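# Unload three sand cores from mould onto plywood boards

## Task

Remove three sand cores from the mould and set them down on the plywood boards next to it, then open the grippers so none is held: the long core with the rounded nose, plus the two upright bladed cores standing in the mould half on the robot's right. The remaining two cores must stay upright in the mould.

## Robot and tools

ROBOT. Two 6-joint arms with parallel grippers: left_arm and right_arm. Calibrated bases in the scene frame: left_arm at (+0.031, +0.345, 0) m, right_arm at (+0.030, -0.335, 0) m. Each base is turned only slightly about vertical, and each base's +z is up. Joint order for each arm, always: waist, shoulder, elbow, wrist pitch, wrist yaw, wrist roll. Stated ranges in rad: waist -2.618..3.054, shoulder 0.000..3.142, elbow 0.000..3.142, wrist pitch -1.571..1.571, wrist yaw -1.571..1.571, wrist roll -2.094..2.094. Actual ends may differ by up to 0.059 rad either way.

FRAMES. Scene frame: origin at table-top height midway between the nominal bases, +x points out over the table, +z up, left_arm on the +y side. Arm and camera names do not tell you which side of an image something is on. Each arm's end_effector_position (m) and end_effector_quat_wxyz are given in that arm's own base frame and can be off by a few cm, more at long reach. Gripper: fingers point along its +z, close along its y; the reported point sits between the pads about 1 cm short of the fingertips.

ROW FORMAT (shared by execute_actions and move). One flat list of 14 numbers, each in [-1, 1], covering both arms even if one is idle: left_arm's six joints then its opening, then right_arm's six joints then its opening. Joint entries are offsets, not poses: they add to the Joint targets shown at the start of that action or move (not to the previous row). Scale: 1.0 equals 2.224 rad for waist, shoulder, elbow and 8.485 rad for the three wrist joints. Opening entries are absolute: +1 fully open, -1 closed; between those the fingers go to where grip_measured would read that value. Sending 0 for a joint re-commands its current target; to keep a gripper as it is, resend its present opening (0 means half open).

execute_actions(actions, cameras). actions: a list of actions; each action is a list of up to 15 rows, one row per 1/30 s step; if fewer than 15 rows, the last one is held for the remaining steps. An empty list just reports state and images. Offsets within one action all count from that action's starting targets, so repeating a row in a new action moves further. An action asking a joint more than 0.059 rad beyond its range is rejected for both arms; a malformed action, or a first action failing that check, rejects the whole call. cameras: list of names (cam_left_wrist, cam_right_wrist), null or ["all"] for all, [] for none; an unknown name invalidates the call.

move(target, speed, blend, opening_speed, blocking, cameras). target: one row, or a list of up to 15 rows visited in order, every row's offsets measured from the same starting Joint targets. Joints move together, so grippers trace curves; no collision avoidance. speed: rad/s for the joint with farthest to travel, 0.01 to 12.57, default 0.5; one number or one per target. blend: rad, corner rounding at intermediate targets. opening_speed: how fast commanded openings change, per second on the -1..+1 scale, at least 0.2; use a low value when closing on cores so they are not crushed. blocking=false returns after about 0.5 s while the move continues. Result adds a move: line (done, off_target, moving, held, fault; limits=held if steps were withheld). done does not mean no contact.

wait(seconds 0 to 10, cameras): lets time pass holding commands; a running move continues. stop(cameras): brakes a running move, needing some distance. zoom_image(camera, region): closer look at the latest image of cam_left_wrist or cam_right_wrist; region [x0, y0, x1, y1] in pixels, origin top-left, at most 504 x 504. finished_scene(scene): ends the current scene irreversibly; give its number.

RESULTS. Joint positions and Joint velocities: one block per arm in joint order (rad, rad/s), then finger-pad gap (m; 0.094 open). Joint targets: the reference for your next offsets. "Within noise" means that arm is still. grip_measured: finger opening on the command scale, reading up to about 2.7 mm wide when empty and narrower than the part when squeezing. grip_effort_nm: motor effort, negative closing; not a pad force and not zeroed at rest. Joint torques include arm weight; joints 1 to 3 wrap at ±28 N m. "joint sent to its limit" means a joint reached its real end; "joint command not followed" means the clearance check altered some steps. Tool commands lists current gripper commands. Cameras: cam_left_wrist and cam_right_wrist, 896x504, wrist-mounted.

LIMITS ON MOTION. Targets are kept within 0.339 rad (big joints) or 2.2 rad (wrist) of measured angles, and clipped so the gripper target stays within 200 mm of its present position; big offsets may need several actions. Tiny turns may not start.

AVOID. Dropping a core, opening while a core still moves, fast impacts, hard pushes, and anything leaving the table. Keep the arms and grippers clear of each other; never close one gripper on the other's fingers. Camera cables touching things count as contact. To end a push, command targets back past the measured positions. Holding loads or stretched poses heats motors: MOTOR HOT appears at 75 °C, a fault folds the arm at 90 °C, and it goes limp at 100 °C. Loose items may occasionally get nudged by an outside push.

Each tool is called after "Call:" as name(argument=value, ...), one argument or row to a line, values as JSON.

## Session

Call:
execute_actions(
  actions=[],
)

Scene clock: 0.00 s.
left_arm: end_effector_position=(+0.3631, -0.0246, +0.2028) grip_measured=+1.000 grip_effort_nm=n/a end_effector_quat_wxyz=(+0.569, -0.059, +0.818, -0.064) | right_arm: end_effector_position=(+0.3464, +0.0127, +0.2781) grip_measured=+1.000 grip_effort_nm=n/a end_effector_quat_wxyz=(+0.512, -0.227, +0.829, +0.002)
Joint positions: left_arm=[-0.095 1.034 0.566 0.116 -0.051 -0.203 0.094] | right_arm=[-0.154 1.056 1.018 -0.499 -0.37 -0.476 0.094]
Joint velocities: within noise
Joint torques (N m): no reading
Heat: left arm: 32 °C; right arm: 36 °C.
Joint targets: left_arm=[-0.095 1.027 0.576 0.117 -0.051 -0.202] | right_arm=[-0.154 1.049 1.030 -0.497 -0.374 -0.475]
Tool commands: left_gripper/opening=+1.0 right_gripper/opening=+1.0

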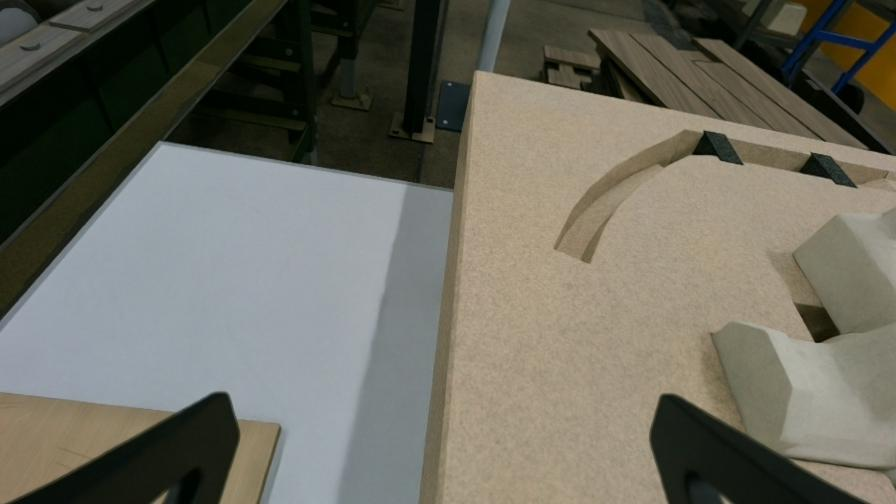

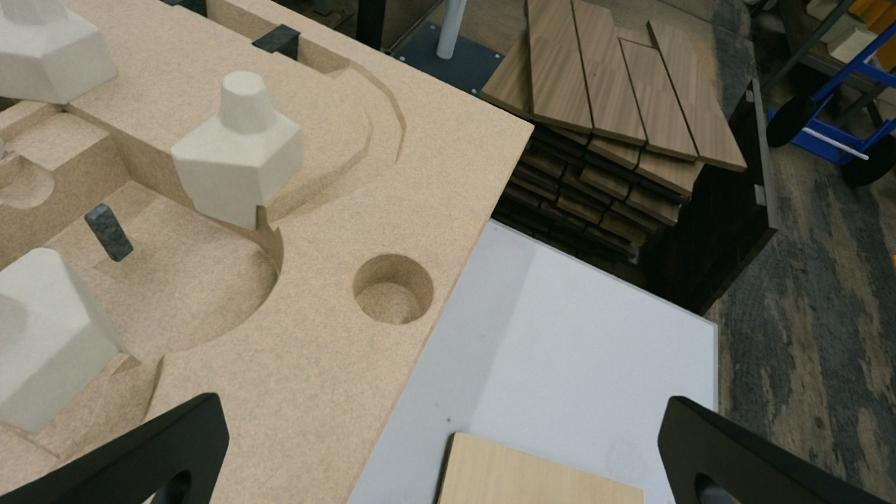

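Call:
move(
  target=[0.0427,0.0778,0.4604,-0.1906,0.006,0.0238,1,0.0692,0.0679,0.2563,-0.1182,0.0441,0.056,1],
  speed=0.8,
)

Scene clock: 19.97 s.
left_arm: end_effector_position=(+0.2384, +0.0005, +0.2895) grip_measured=+1.000 grip_effort_nm=0.027 end_effector_quat_wxyz=(+0.230, +0.000, +0.973, +0.002) | right_arm: end_effector_position=(+0.2400, +0.0005, +0.2880) grip_measured=+1.000 grip_effort_nm=0.022 end_effector_quat_wxyz=(+0.230, -0.001, +0.973, +0.001)
Joint positions: left_arm=[-0.008 1.194 1.579 -1.492 -0.009 -0.007 0.094] | right_arm=[-0.007 1.196 1.573 -1.485 -0.006 -0.008 0.094]
Joint velocities: within noise
Joint torques (N m): left_arm=[0.69 -1.57 6.04 1.25 0.13 0.01] | right_arm=[0.61 -1.69 6.91 0.66 0.05 0.05]
Heat: left arm: 36 °C; right arm: 39 °C.
Joint targets: left_arm=[0.000 1.199 1.600 -1.500 0.000 0.000] | right_arm=[0.000 1.200 1.600 -1.500 0.000 0.000]
move: done

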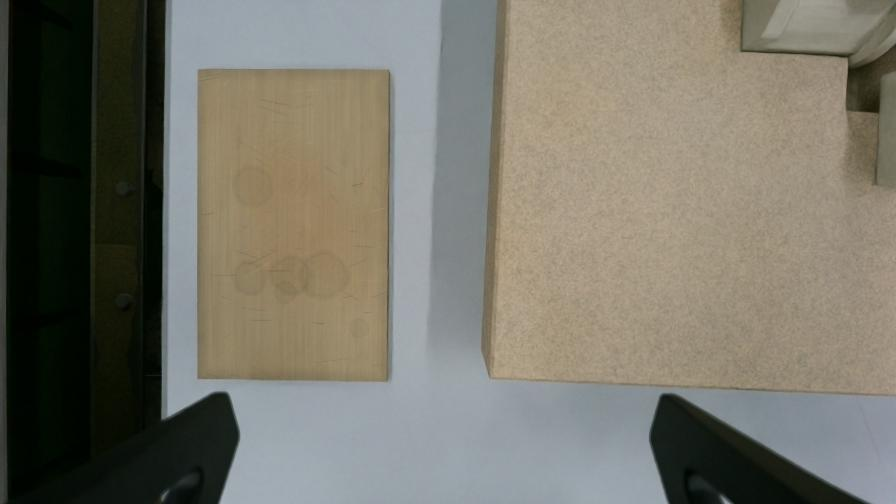

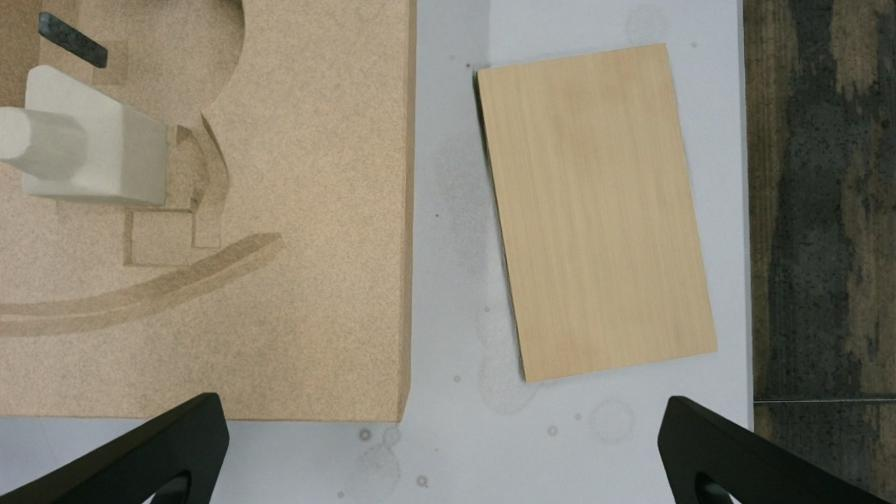

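Call:
move(
  target=[-0.045,0.18,0.1349,0.0106,0,0,1,0.2248,0.18,0.1349,0.0106,0,0,1],
  speed=0.8,
)

Call:
move(
  target=[-0.2,0,0,0,0,0,1,-0.1798,0,0,0,0,0,1],
  speed=0.8,
)

Scene clock: 27.20 s.
left_arm: end_effector_position=(+0.3480, -0.0306, +0.2822) grip_measured=+1.000 grip_effort_nm=0.037 end_effector_quat_wxyz=(+0.214, +0.042, +0.976, -0.007) | right_arm: end_effector_position=(+0.3052, +0.1688, +0.2792) grip_measured=+1.000 grip_effort_nm=0.027 end_effector_quat_wxyz=(+0.202, -0.246, +0.947, +0.052)
Joint positions: left_arm=[-0.094 1.596 1.876 -1.419 -0.007 -0.006 0.094] | right_arm=[0.501 1.6 1.872 -1.423 -0.003 -0.006 0.094]
Joint velocities: within noise
Joint torques (N m): left_arm=[-0.44 -5.27 6.54 1.34 0.11 0.01] | right_arm=[0.01 -5.52 7.23 0.89 0.02 0.04]
Heat: left arm: 35 °C; right arm: 38 °C.
Joint targets: left_arm=[-0.100 1.600 1.900 -1.410 0.000 -0.001] | right_arm=[0.501 1.601 1.900 -1.410 0.000 0.001]
move: done

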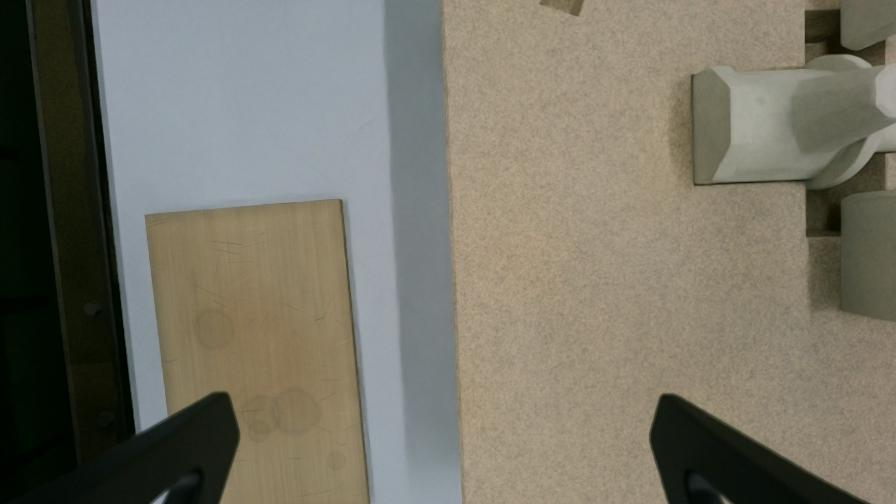

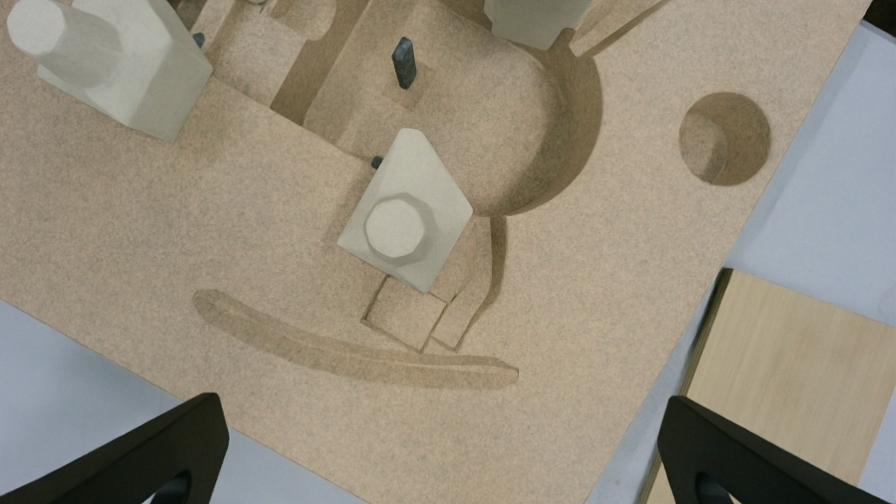

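Scene clock: 28.20 s.
left_arm: end_effector_position=(+0.2996, -0.1799, +0.2822) grip_measured=+1.000 grip_effort_nm=0.032 end_effector_quat_wxyz=(+0.206, +0.260, +0.942, -0.058) | right_arm: end_effector_position=(+0.3468, +0.0365, +0.2792) grip_measured=+1.000 grip_effort_nm=0.022 end_effector_quat_wxyz=(+0.208, -0.053, +0.977, +0.010)
Joint positions: left_arm=[-0.544 1.596 1.876 -1.419 0 -0.006 0.094] | right_arm=[0.102 1.6 1.872 -1.423 0 -0.006 0.094]
Joint velocities: within noise
Joint torques (N m): left_arm=[-0.06 -5.24 6.49 1.37 0.04 -0.01] | right_arm=[-0.14 -5.5 7.25 0.89 0 0.04]
Heat: left arm: 35 °C; right arm: 38 °C.
Joint targets: left_arm=[-0.545 1.600 1.900 -1.410 0.000 -0.001] | right_arm=[0.101 1.601 1.900 -1.410 0.000 0.001]
move: done

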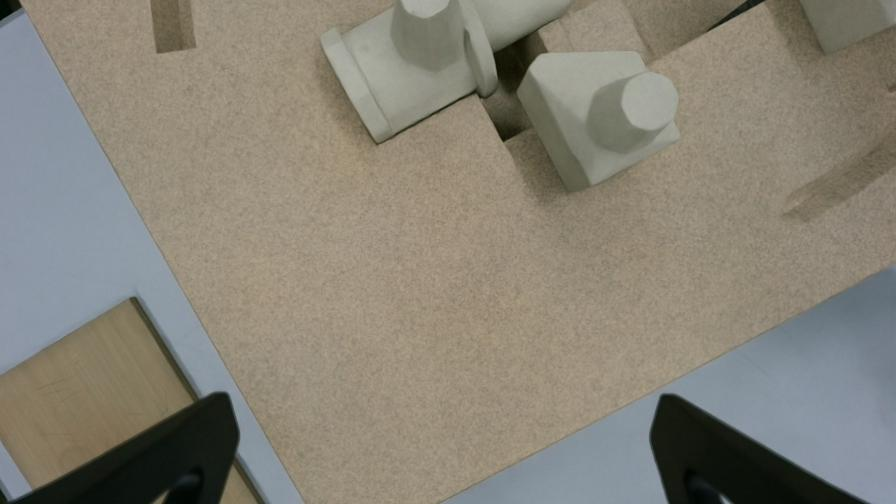

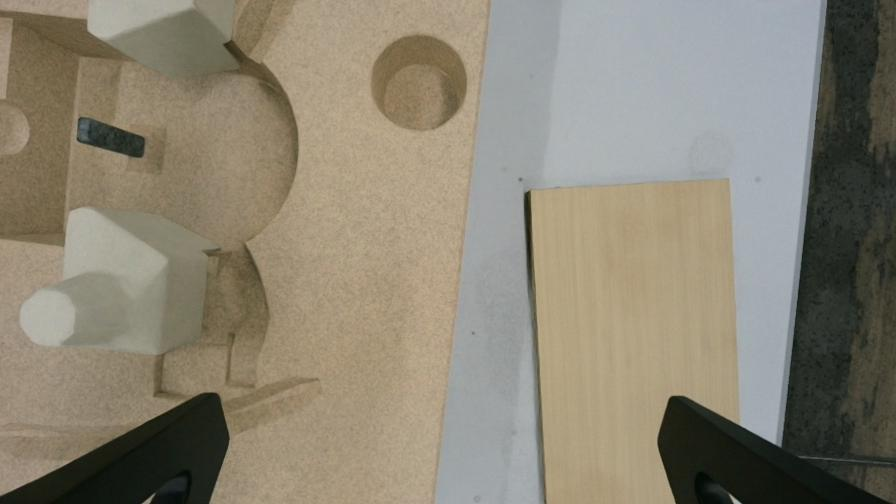

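Call:
move(
  target=[0.02,0.18,0.18,0,0,0,1,0,0,0,0,0,0,1],
  speed=0.8,
  cameras=["cam_left_wrist"],
)

Call:
move(
  target=[0.22,-0.18,-0.18,0,0,0,1,0.1798,0.18,0.18,0,0,0,1],
  speed=0.8,
)

Scene clock: 33.43 s.
left_arm: end_effector_position=(+0.3970, -0.2185, +0.2614) grip_measured=+1.000 grip_effort_nm=0.032 end_effector_quat_wxyz=(+0.213, +0.241, +0.945, -0.055) | right_arm: end_effector_position=(+0.3468, +0.0365, +0.2792) grip_measured=+1.000 grip_effort_nm=0.027 end_effector_quat_wxyz=(+0.208, -0.053, +0.977, +0.010)
Joint positions: left_arm=[-0.505 1.993 2.278 -1.411 -0.001 -0.006 0.094] | right_arm=[0.102 1.6 1.872 -1.423 0 -0.006 0.094]
Joint velocities: within noise
Joint torques (N m): left_arm=[0.42 -8.27 6.46 1.28 0.02 0] | right_arm=[-0.13 -5.49 7.21 0.89 -0.01 0.03]
Heat: left arm: 35 °C; right arm: 38 °C.
Joint targets: left_arm=[-0.501 2.000 2.301 -1.410 0.000 -0.001] | right_arm=[0.101 1.601 1.900 -1.410 0.000 0.001]
move: done
Images, in order (width x height): cam_left_wrist 896x504.

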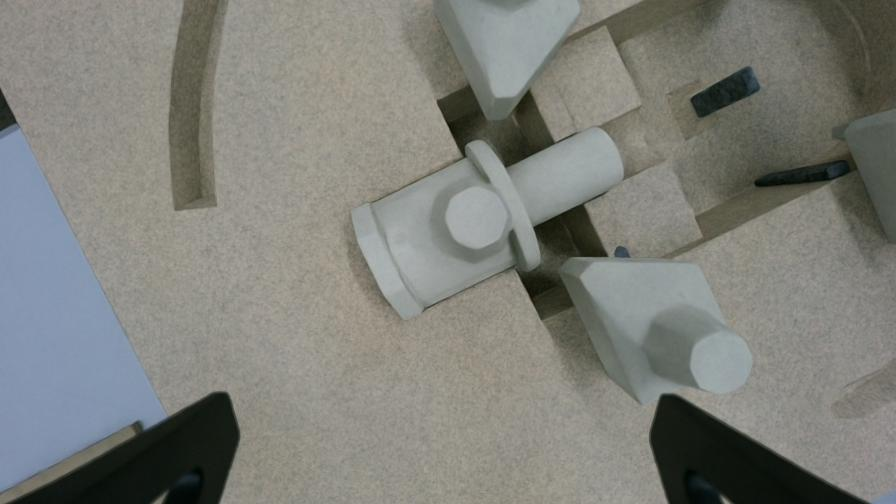

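Scene clock: 34.73 s.
left_arm: end_effector_position=(+0.3571, -0.0029, +0.2865) grip_measured=+1.000 grip_effort_nm=0.032 end_effector_quat_wxyz=(+0.223, +0.003, +0.975, +0.000) | right_arm: end_effector_position=(+0.3946, +0.2203, +0.2589) grip_measured=+1.000 grip_effort_nm=0.022 end_effector_quat_wxyz=(+0.208, -0.247, +0.945, +0.054)
Joint positions: left_arm=[-0.012 1.616 1.907 -1.413 -0.003 -0.005 0.094] | right_arm=[0.506 1.994 2.273 -1.415 -0.002 -0.005 0.094]
Joint velocities: within noise
Joint torques (N m): left_arm=[0.17 -6.86 3.9 1.3 0.04 0] | right_arm=[-0.39 -8.2 7.21 0.83 0.02 0.03]
Heat: left arm: 35 °C; right arm: 38 °C.
Joint targets: left_arm=[-0.011 1.600 1.900 -1.410 0.000 -0.001] | right_arm=[0.500 2.001 2.300 -1.410 0.000 0.001]
move: done

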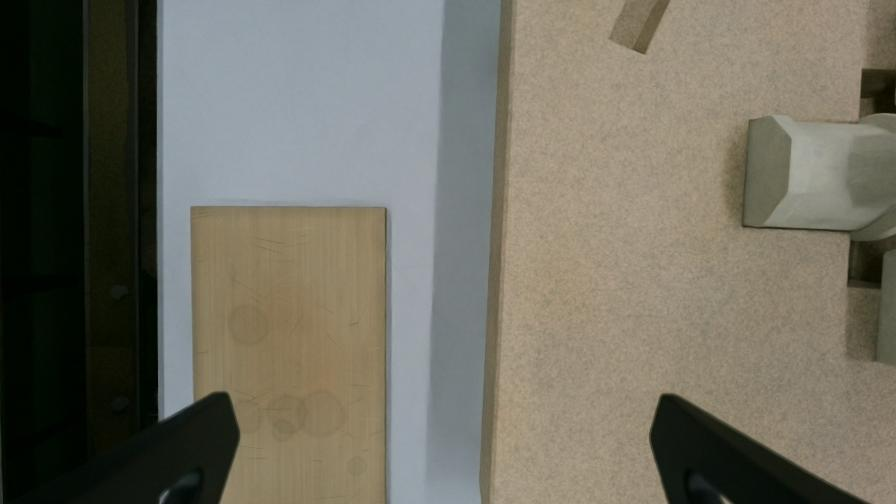

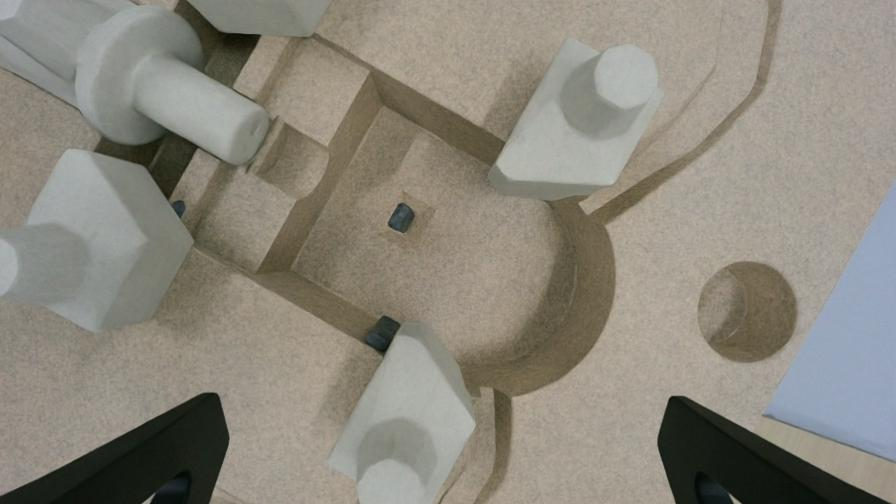

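Call:
move(
  target=[0,0,0,0,0,0,1,-0.3148,-0.5337,-0.8953,0.2138,-0.0825,0,1],
  speed=1.0,
)

Call:
zoom_image(
  camera="cam_right_wrist",
  region=[0, 0, 504, 400],
)

Scene clock: 129.63 s.
left_arm: end_effector_position=(+0.3571, -0.0029, +0.2865) grip_measured=+1.000 grip_effort_nm=0.022 end_effector_quat_wxyz=(+0.223, +0.003, +0.975, +0.000) | right_arm: end_effector_position=(+0.3064, +0.0572, +0.2166) grip_measured=+1.000 grip_effort_nm=0.022 end_effector_quat_wxyz=(+0.639, -0.154, +0.728, +0.196)
Joint positions: left_arm=[-0.012 1.616 1.907 -1.413 -0.003 -0.005 0.094] | right_arm=[-0.193 0.827 0.315 0.373 -0.693 0 0.094]
Joint velocities: within noise
Joint torques (N m): left_arm=[0.09 -6.87 3.97 1.31 0.05 0] | right_arm=[-0.61 -1.91 5.83 1.66 -0.11 -0.04]
Heat: left arm: 35 °C; right arm: 42 °C.
Joint targets: left_arm=[-0.011 1.600 1.900 -1.410 0.000 -0.001] | right_arm=[-0.200 0.814 0.309 0.404 -0.700 0.001]
move: done

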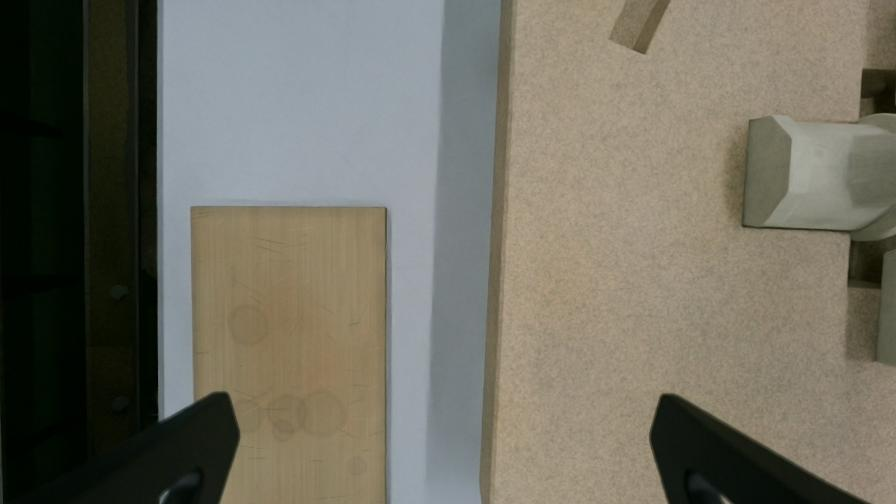

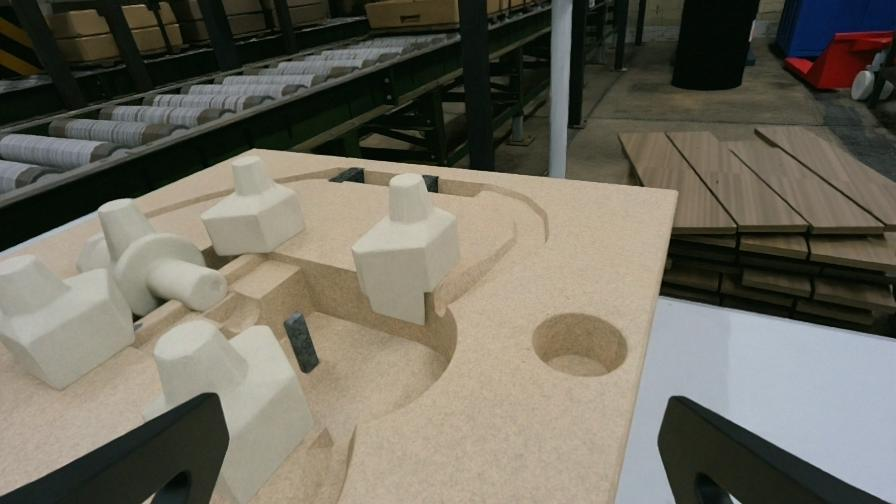

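Scaled by 1.000.

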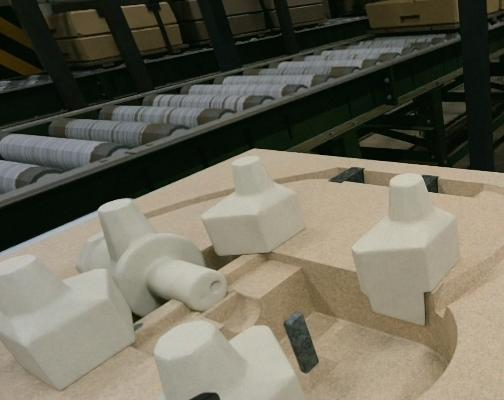

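Call:
zoom_image(
  camera="cam_right_wrist",
  region=[320, 150, 570, 340],
)

Call:
zoom_image(
  camera="cam_right_wrist",
  region=[60, 140, 330, 360],
)

Scaled by 2.016.

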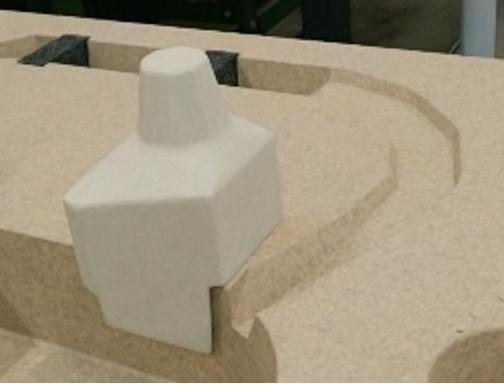

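Scaled by 1.867.

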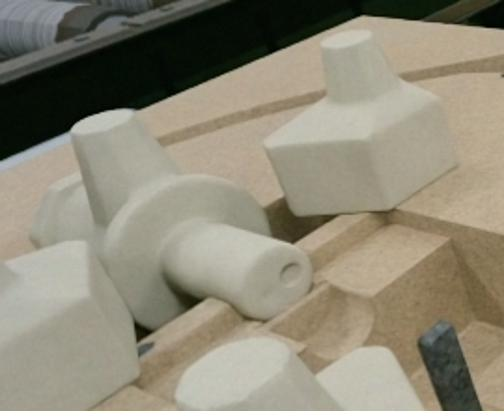

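Call:
move(
  target=[
    [0,0,0,0,0,0,1,0.05,0.3534,0.7154,-0.2138,0.0825,0,1],
    [0,0,0,0,0,0,1,0.3404,0.3534,0.7154,-0.2138,0.0825,0,1],
  ],
  speed=1.0,
  blend=0.2,
  cameras=["cam_right_wrist"],
)

Call:
zoom_image(
  camera="cam_right_wrist",
  region=[284, 100, 588, 400],
)

Scene clock: 198.00 s.
left_arm: end_effector_position=(+0.3571, -0.0029, +0.2865) grip_measured=+1.000 grip_effort_nm=0.037 end_effector_quat_wxyz=(+0.223, +0.003, +0.975, +0.000) | right_arm: end_effector_position=(+0.2993, +0.1887, +0.2841) grip_measured=+1.000 grip_effort_nm=0.022 end_effector_quat_wxyz=(+0.216, -0.268, +0.937, +0.065)
Joint positions: left_arm=[-0.012 1.616 1.907 -1.413 -0.003 -0.005 0.094] | right_arm=[0.557 1.593 1.871 -1.395 -0.006 0 0.094]
Joint velocities: within noise
Joint torques (N m): left_arm=[0.02 -6.86 3.79 1.3 0.04 -0.02] | right_arm=[0.05 -4.94 7.46 0.69 0.07 -0.04]
Heat: left arm: 35 °C; right arm: 43 °C.
Joint targets: left_arm=[-0.011 1.600 1.900 -1.410 0.000 -0.001] | right_arm=[0.557 1.600 1.900 -1.410 0.000 0.001]
move: done
Images, in order (width x height): cam_right_wrist 896x504.

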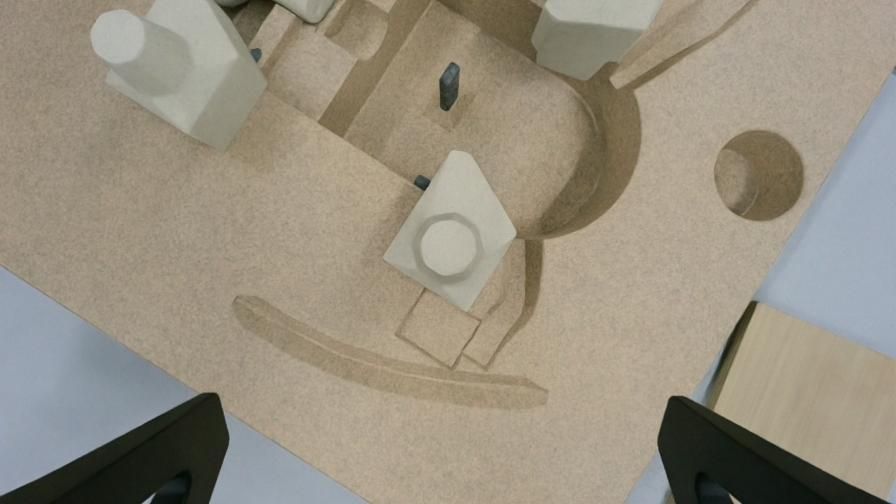

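Scaled by 1.658.

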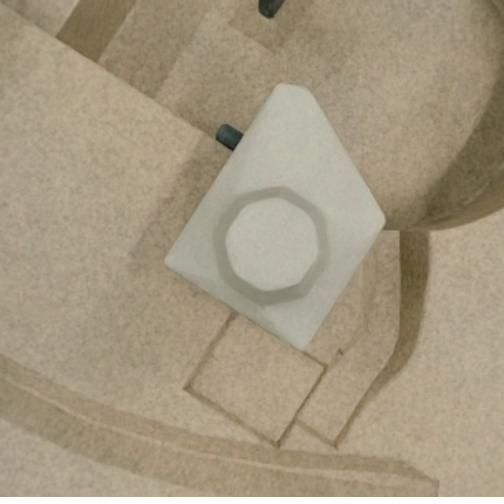

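Call:
move(
  target=[0,0,0,0,0,0,1,-0.1967,0.0475,-0.2353,0.0714,-0.14,-0.1326,1],
  speed=0.8,
  cameras=["cam_right_wrist"],
)

Scene clock: 240.63 s.
left_arm: end_effector_position=(+0.3571, -0.0029, +0.2865) grip_measured=+1.000 grip_effort_nm=0.027 end_effector_quat_wxyz=(+0.223, +0.003, +0.975, +0.000) | right_arm: end_effector_position=(+0.3418, +0.2072, +0.2331) grip_measured=+1.000 grip_effort_nm=0.012 end_effector_quat_wxyz=(-0.411, +0.568, -0.601, -0.385)
Joint positions: left_arm=[-0.012 1.616 1.907 -1.413 -0.003 -0.005 0.094] | right_arm=[0.122 1.698 1.384 -0.824 -1.156 -1.107 0.094]
Joint velocities: within noise
Joint torques (N m): left_arm=[0.1 -6.86 3.88 1.32 0.05 -0.02] | right_arm=[-0.27 -6.32 5.09 0.84 -0.67 -0.22]
Heat: left arm: 35 °C; right arm: 38 °C.
Joint targets: left_arm=[-0.011 1.600 1.900 -1.410 0.000 -0.001] | right_arm=[0.120 1.706 1.377 -0.804 -1.188 -1.124]
move: done
Images, in order (width x height): cam_right_wrist 896x504.

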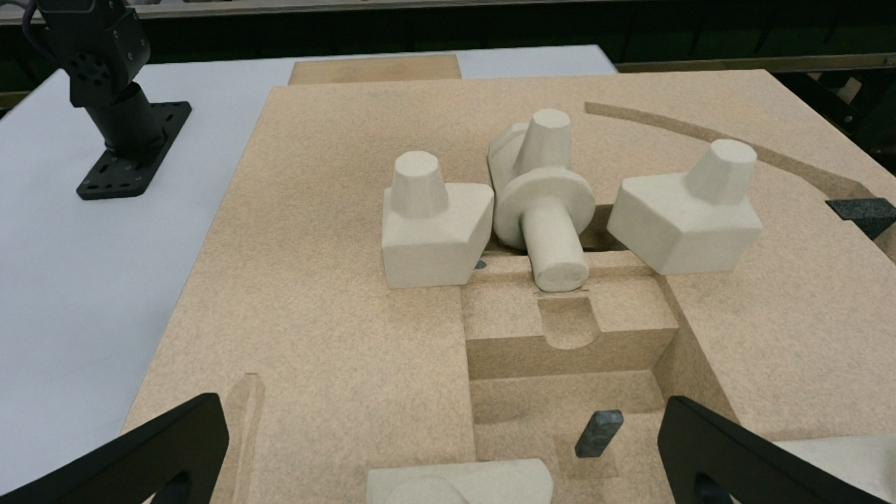

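Call:
move(
  target=[0,0,0,0,0,0,1,0,0.0113,-0.0653,0.0186,-0.0038,-0.0019,1],
  speed=0.4,
  cameras=["cam_right_wrist"],
)

Scene clock: 247.93 s.
left_arm: end_effector_position=(+0.3571, -0.0029, +0.2865) grip_measured=+1.000 grip_effort_nm=0.032 end_effector_quat_wxyz=(+0.223, +0.003, +0.975, +0.000) | right_arm: end_effector_position=(+0.3374, +0.2089, +0.1931) grip_measured=+1.000 grip_effort_nm=0.017 end_effector_quat_wxyz=(-0.414, +0.567, -0.591, -0.397)
Joint positions: left_arm=[-0.012 1.616 1.907 -1.413 -0.003 -0.005 0.094] | right_arm=[0.122 1.723 1.237 -0.666 -1.188 -1.124 0.094]
Joint velocities: within noise
Joint torques (N m): left_arm=[0.1 -6.83 3.89 1.31 0.05 -0.02] | right_arm=[-0.18 -6.45 5.08 0.81 -0.75 -0.22]
Heat: left arm: 35 °C; right arm: 37 °C.
Joint targets: left_arm=[-0.011 1.600 1.900 -1.410 0.000 -0.001] | right_arm=[0.120 1.731 1.232 -0.646 -1.220 -1.141]
move: done
Images, in order (width x height): cam_right_wrist 896x504.

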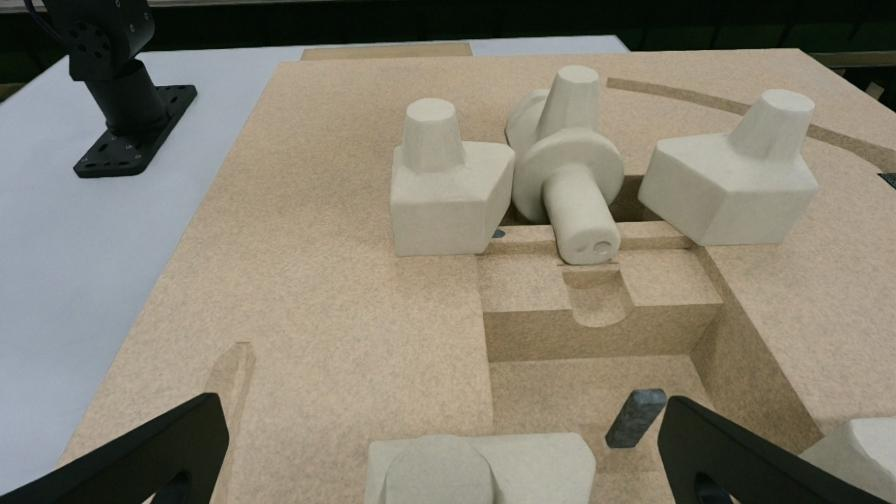

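Call:
move(
  target=[0,0,0,0,0,0,1,0,0.0192,-0.0432,0.0163,0,0,1],
  speed=0.3,
  cameras=["cam_right_wrist"],
)

Scene clock: 252.53 s.
left_arm: end_effector_position=(+0.3571, -0.0029, +0.2865) grip_measured=+1.000 grip_effort_nm=0.032 end_effector_quat_wxyz=(+0.223, +0.003, +0.975, +0.000) | right_arm: end_effector_position=(+0.3376, +0.2091, +0.1595) grip_measured=+1.000 grip_effort_nm=0.017 end_effector_quat_wxyz=(-0.416, +0.568, -0.589, -0.398)
Joint positions: left_arm=[-0.012 1.616 1.907 -1.413 -0.003 -0.005 0.094] | right_arm=[0.122 1.764 1.143 -0.528 -1.191 -1.125 0.094]
Joint velocities: within noise
Joint torques (N m): left_arm=[0.08 -6.83 3.9 1.29 0.06 0] | right_arm=[-0.17 -6.39 4.82 0.75 -0.71 -0.22]
Heat: left arm: 35 °C; right arm: 37 °C.
Joint targets: left_arm=[-0.011 1.600 1.900 -1.410 0.000 -0.001] | right_arm=[0.120 1.773 1.136 -0.508 -1.220 -1.141]
move: done
Images, in order (width x height): cam_right_wrist 896x504.

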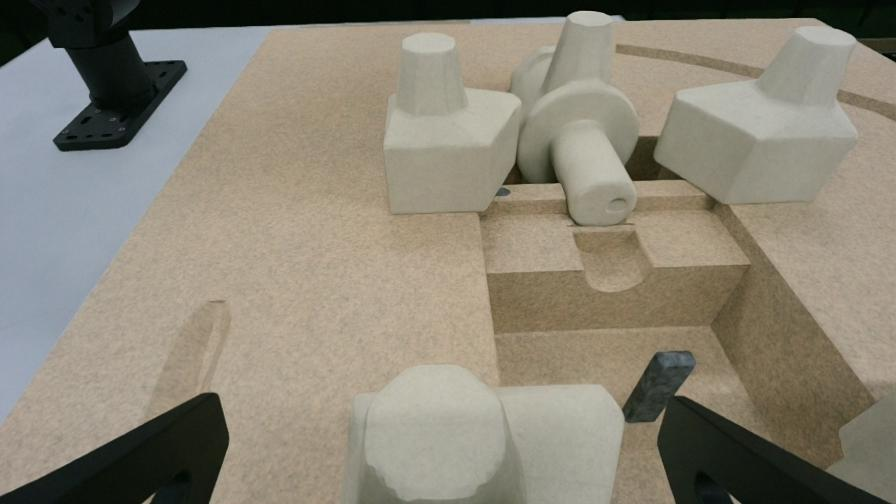

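Call:
move(
  target=[0,0,0,0,0,0,1,0,0,0,0,0,0,-0.6],
  opening_speed=0.6,
  cameras=["cam_right_wrist"],
)

Scene clock: 258.30 s.
left_arm: end_effector_position=(+0.3571, -0.0029, +0.2865) grip_measured=+1.000 grip_effort_nm=0.027 end_effector_quat_wxyz=(+0.223, +0.003, +0.975, +0.000) | right_arm: end_effector_position=(+0.3374, +0.2093, +0.1601) grip_measured=-0.346 grip_effort_nm=-1.004 end_effector_quat_wxyz=(-0.417, +0.568, -0.587, -0.399)
Joint positions: left_arm=[-0.012 1.616 1.907 -1.413 -0.003 -0.005 0.094] | right_arm=[0.122 1.764 1.143 -0.527 -1.194 -1.125 0.031]
Joint velocities: within noise
Joint torques (N m): left_arm=[0.12 -6.83 3.84 1.32 0.04 -0.01] | right_arm=[-0.16 -6.43 4.79 0.79 -0.66 -0.21]
Heat: left arm: 35 °C; right arm: 37 °C.
Joint targets: left_arm=[-0.011 1.600 1.900 -1.410 0.000 -0.001] | right_arm=[0.120 1.773 1.136 -0.508 -1.220 -1.141]
move: done
Images, in order (width x height): cam_right_wrist 896x504.

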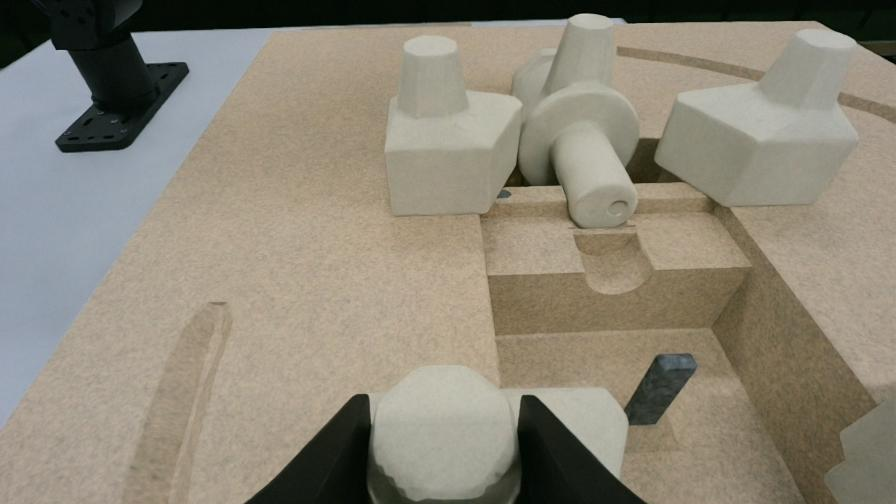

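Call:
move(
  target=[
    [0,0,0,0,0,0,1,0,-0.0187,0.0538,-0.0163,0,0,-0.6],
    [0,0,0,0,0,0,1,0,-0.0292,0.106,-0.0325,0,0,-0.6],
    [0,0,0,0,0,0,1,0,-0.0299,0.1947,-0.0559,0,0,-0.6],
  ],
  speed=0.3,
  blend=0.03,
)

Scene clock: 266.40 s.
left_arm: end_effector_position=(+0.3571, -0.0029, +0.2865) grip_measured=+1.000 grip_effort_nm=0.017 end_effector_quat_wxyz=(+0.223, +0.003, +0.975, +0.000) | right_arm: end_effector_position=(+0.3477, +0.2075, +0.2467) grip_measured=-0.347 grip_effort_nm=-1.004 end_effector_quat_wxyz=(+0.388, -0.561, +0.614, +0.397)
Joint positions: left_arm=[-0.012 1.616 1.907 -1.413 -0.003 -0.005 0.094] | right_arm=[0.122 1.755 1.526 -0.986 -1.149 -1.128 0.031]
Joint velocities: within noise
Joint torques (N m): left_arm=[0.12 -6.84 3.86 1.31 0.04 -0.01] | right_arm=[-0.17 -11.33 8.99 0.6 -1.11 -0.19]
Heat: left arm: 35 °C; right arm: 38 °C.
Joint targets: left_arm=[-0.011 1.600 1.900 -1.410 0.000 -0.001] | right_arm=[0.120 1.707 1.569 -0.982 -1.220 -1.141]
move: off_target (right_arm); right_arm: the wrist yaw is farthest, 0.071 rad from its target

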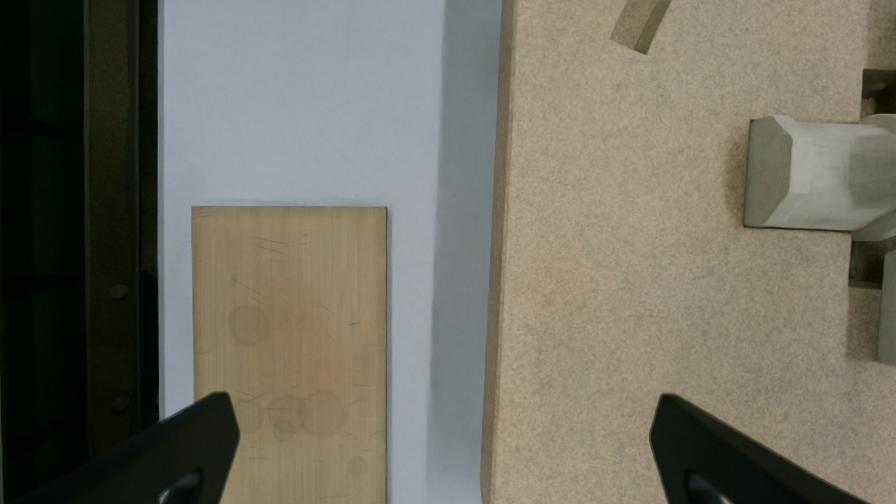

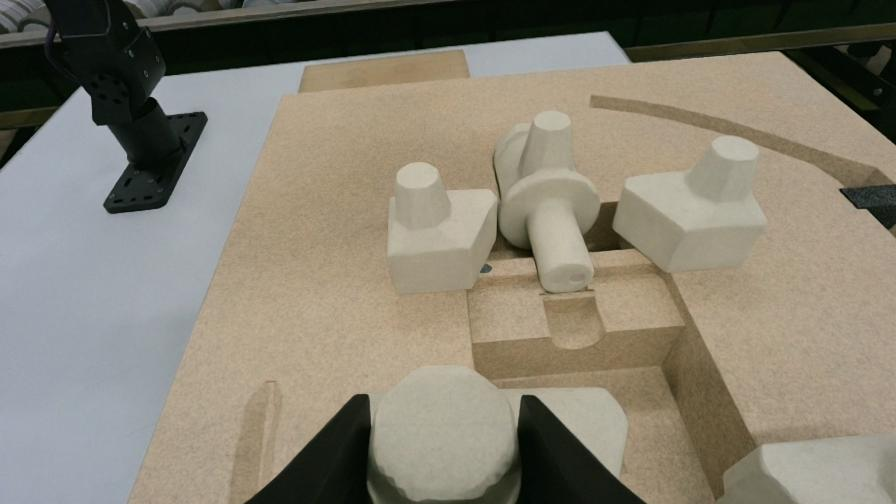

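Call:
move(
  target=[-0.2648,-0.0211,-0.6641,0.3229,0.0778,0,1,0,0,0,0,0,0,-0.6],
  speed=0.8,
  cameras=["cam_left_wrist"],
)

Scene clock: 282.33 s.
left_arm: end_effector_position=(+0.2594, -0.3056, +0.2176) grip_measured=+1.000 grip_effort_nm=0.027 end_effector_quat_wxyz=(+0.627, +0.413, +0.515, -0.412) | right_arm: end_effector_position=(+0.3474, +0.2074, +0.2466) grip_measured=-0.347 grip_effort_nm=-1.009 end_effector_quat_wxyz=(+0.387, -0.561, +0.614, +0.398)
Joint positions: left_arm=[-0.594 1.58 0.43 1.312 0.657 -0.005 0.094] | right_arm=[0.122 1.755 1.526 -0.988 -1.149 -1.128 0.031]
Joint velocities: within noise
Joint torques (N m): left_arm=[-0.44 -6.76 3.17 2.19 -0.02 -0.04] | right_arm=[-0.16 -11.32 8.99 0.61 -1.1 -0.19]
Heat: left arm: 36 °C; right arm: 39 °C.
Joint targets: left_arm=[-0.600 1.553 0.423 1.330 0.660 -0.001] | right_arm=[0.120 1.707 1.569 -0.982 -1.220 -1.141]
move: off_target (right_arm); right_arm: the wrist yaw is farthest, 0.071 rad from its target
Images, in order (width x height): cam_left_wrist 896x504.

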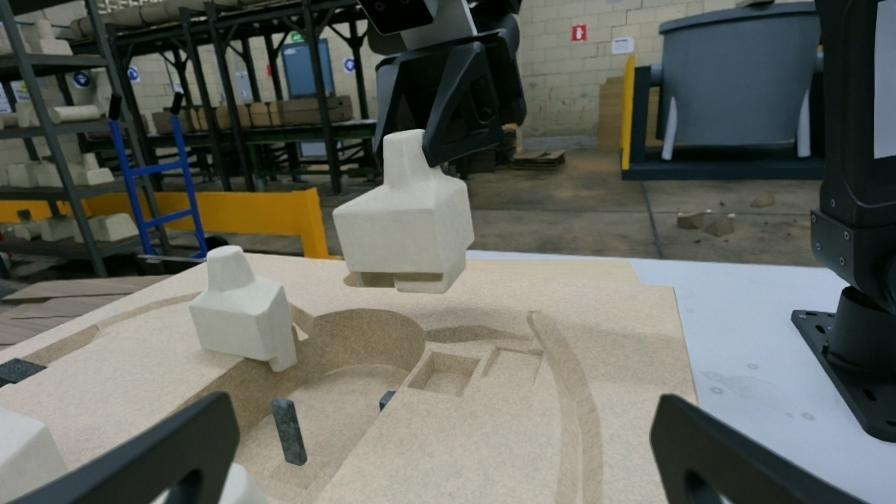

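Call:
move(
  target=[0,0,0,0,0,0,1,-0.3687,-0.01,0.018,0,0,0,-0.6],
  speed=0.5,
)

Scene clock: 317.53 s.
left_arm: end_effector_position=(+0.2593, -0.3056, +0.2177) grip_measured=+1.000 grip_effort_nm=0.032 end_effector_quat_wxyz=(+0.628, +0.414, +0.515, -0.413) | right_arm: end_effector_position=(+0.3893, -0.1167, +0.2632) grip_measured=-0.347 grip_effort_nm=-1.009 end_effector_quat_wxyz=(+0.524, -0.279, +0.782, +0.189)
Joint positions: left_arm=[-0.594 1.58 0.43 1.312 0.658 -0.005 0.094] | right_arm=[-0.705 1.738 1.563 -0.991 -1.144 -1.128 0.031]
Joint velocities: within noise
Joint torques (N m): left_arm=[-0.43 -6.72 3.26 2.16 -0.02 -0.01] | right_arm=[0.31 -11.62 9.25 0.7 -1.14 -0.19]
Heat: left arm: 36 °C; right arm: 40 °C.
Joint targets: left_arm=[-0.600 1.553 0.423 1.330 0.660 -0.001] | right_arm=[-0.700 1.685 1.609 -0.982 -1.220 -1.141]
move: off_target (right_arm); right_arm: the wrist yaw is farthest, 0.076 rad from its target

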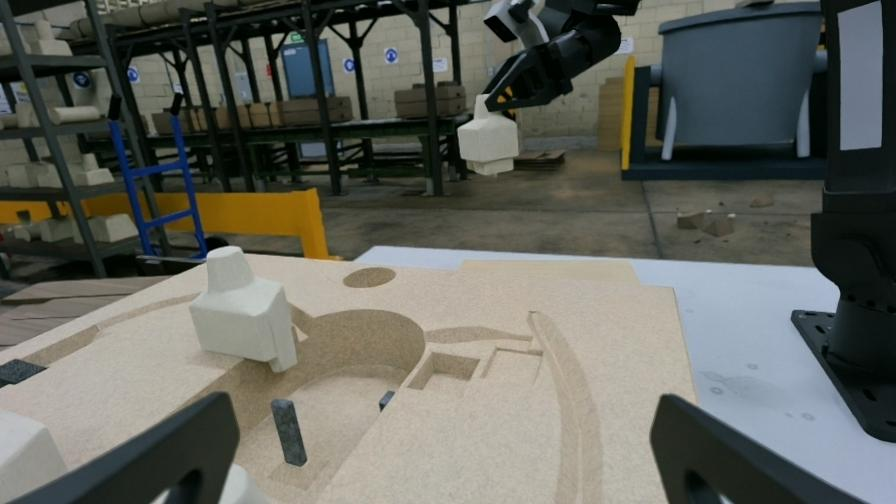

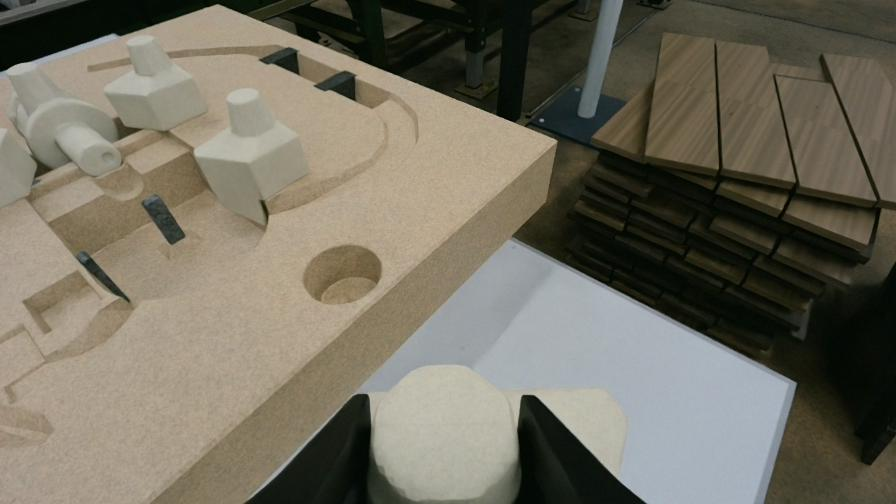

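Call:
move(
  target=[0,0,0,0,0,0,1,0,0.1192,0.0499,-0.0656,0.1143,0.217,-0.6],
  speed=0.7,
)

Scene clock: 323.50 s.
left_arm: end_effector_position=(+0.2592, -0.3056, +0.2177) grip_measured=+1.000 grip_effort_nm=0.022 end_effector_quat_wxyz=(+0.627, +0.414, +0.515, -0.413) | right_arm: end_effector_position=(+0.2743, -0.1774, +0.1186) grip_measured=-0.347 grip_effort_nm=-1.004 end_effector_quat_wxyz=(-0.091, +0.643, +0.751, +0.118)
Joint positions: left_arm=[-0.594 1.58 0.43 1.312 0.658 -0.005 0.094] | right_arm=[-0.705 1.946 1.681 -1.491 -0.235 0.689 0.031]
Joint velocities: within noise
Joint torques (N m): left_arm=[-0.38 -6.71 3.23 2.17 0.01 -0.01] | right_arm=[0.34 -7.87 8.01 -0.65 -0.25 0.07]
Heat: left arm: 37 °C; right arm: 40 °C.
Joint targets: left_arm=[-0.600 1.553 0.423 1.329 0.660 -0.001] | right_arm=[-0.700 1.950 1.720 -1.539 -0.250 0.700]
move: off_target (right_arm); right_arm: the wrist pitch is farthest, 0.048 rad from its target

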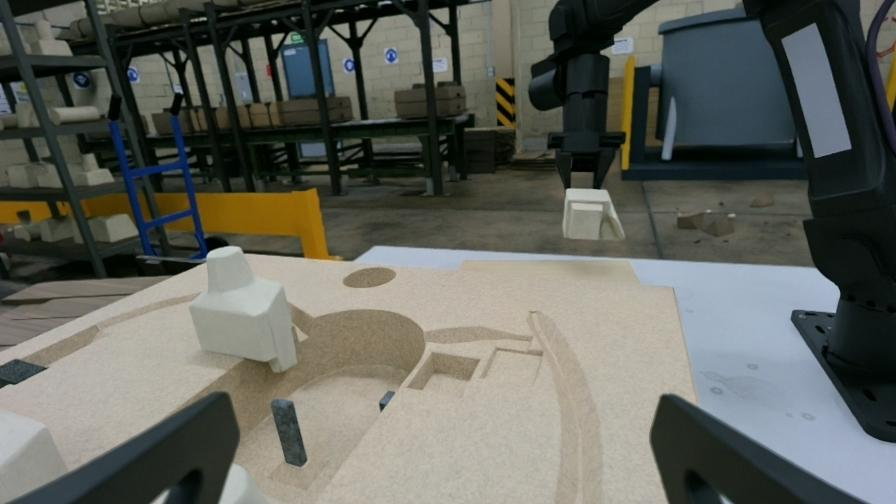

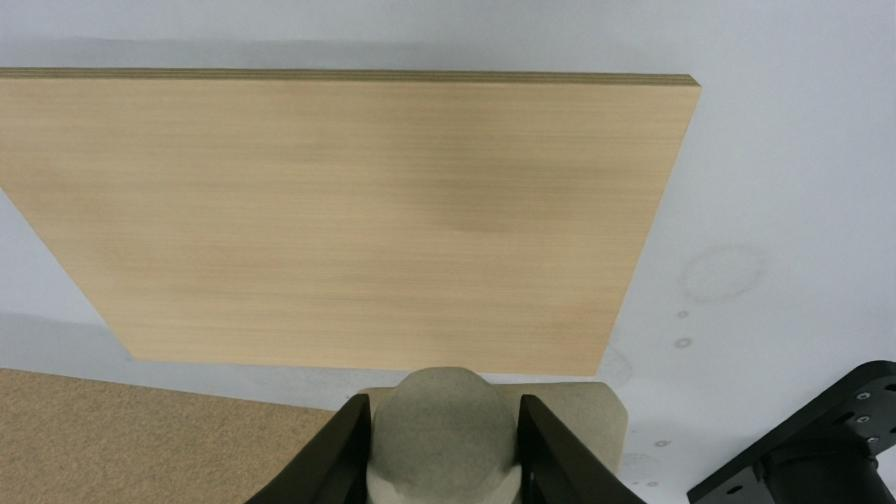

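Call:
move(
  target=[0,0,0,0,0,0,1,0,0.0364,-0.0854,0.024,0,0,-0.6],
  speed=0.3,
  cameras=["cam_right_wrist"],
)

Scene clock: 339.93 s.
left_arm: end_effector_position=(+0.2592, -0.3056, +0.2178) grip_measured=+1.000 grip_effort_nm=0.027 end_effector_quat_wxyz=(+0.628, +0.414, +0.514, -0.413) | right_arm: end_effector_position=(+0.2721, -0.1759, +0.0538) grip_measured=-0.347 grip_effort_nm=-1.004 end_effector_quat_wxyz=(-0.121, +0.644, +0.746, +0.117)
Joint positions: left_arm=[-0.594 1.58 0.43 1.313 0.658 -0.005 0.094] | right_arm=[-0.705 2.03 1.529 -1.315 -0.234 0.69 0.031]
Joint velocities: within noise
Joint torques (N m): left_arm=[-0.35 -6.72 3.22 2.2 -0.01 -0.01] | right_arm=[0.38 -8.5 4.7 -0.47 -0.28 0.08]
Heat: left arm: 37 °C; right arm: 38 °C.
Joint targets: left_arm=[-0.600 1.553 0.423 1.330 0.660 -0.001] | right_arm=[-0.700 2.031 1.530 -1.335 -0.250 0.701]
move: done
Images, in order (width x height): cam_right_wrist 896x504.

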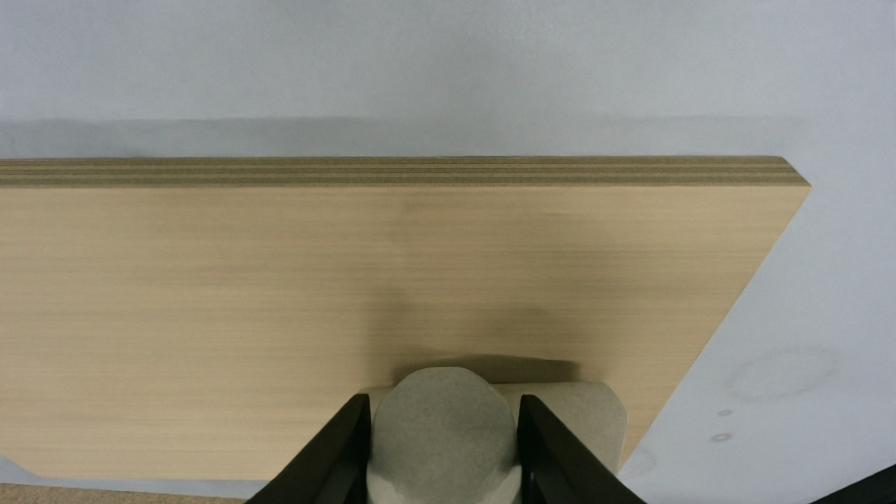

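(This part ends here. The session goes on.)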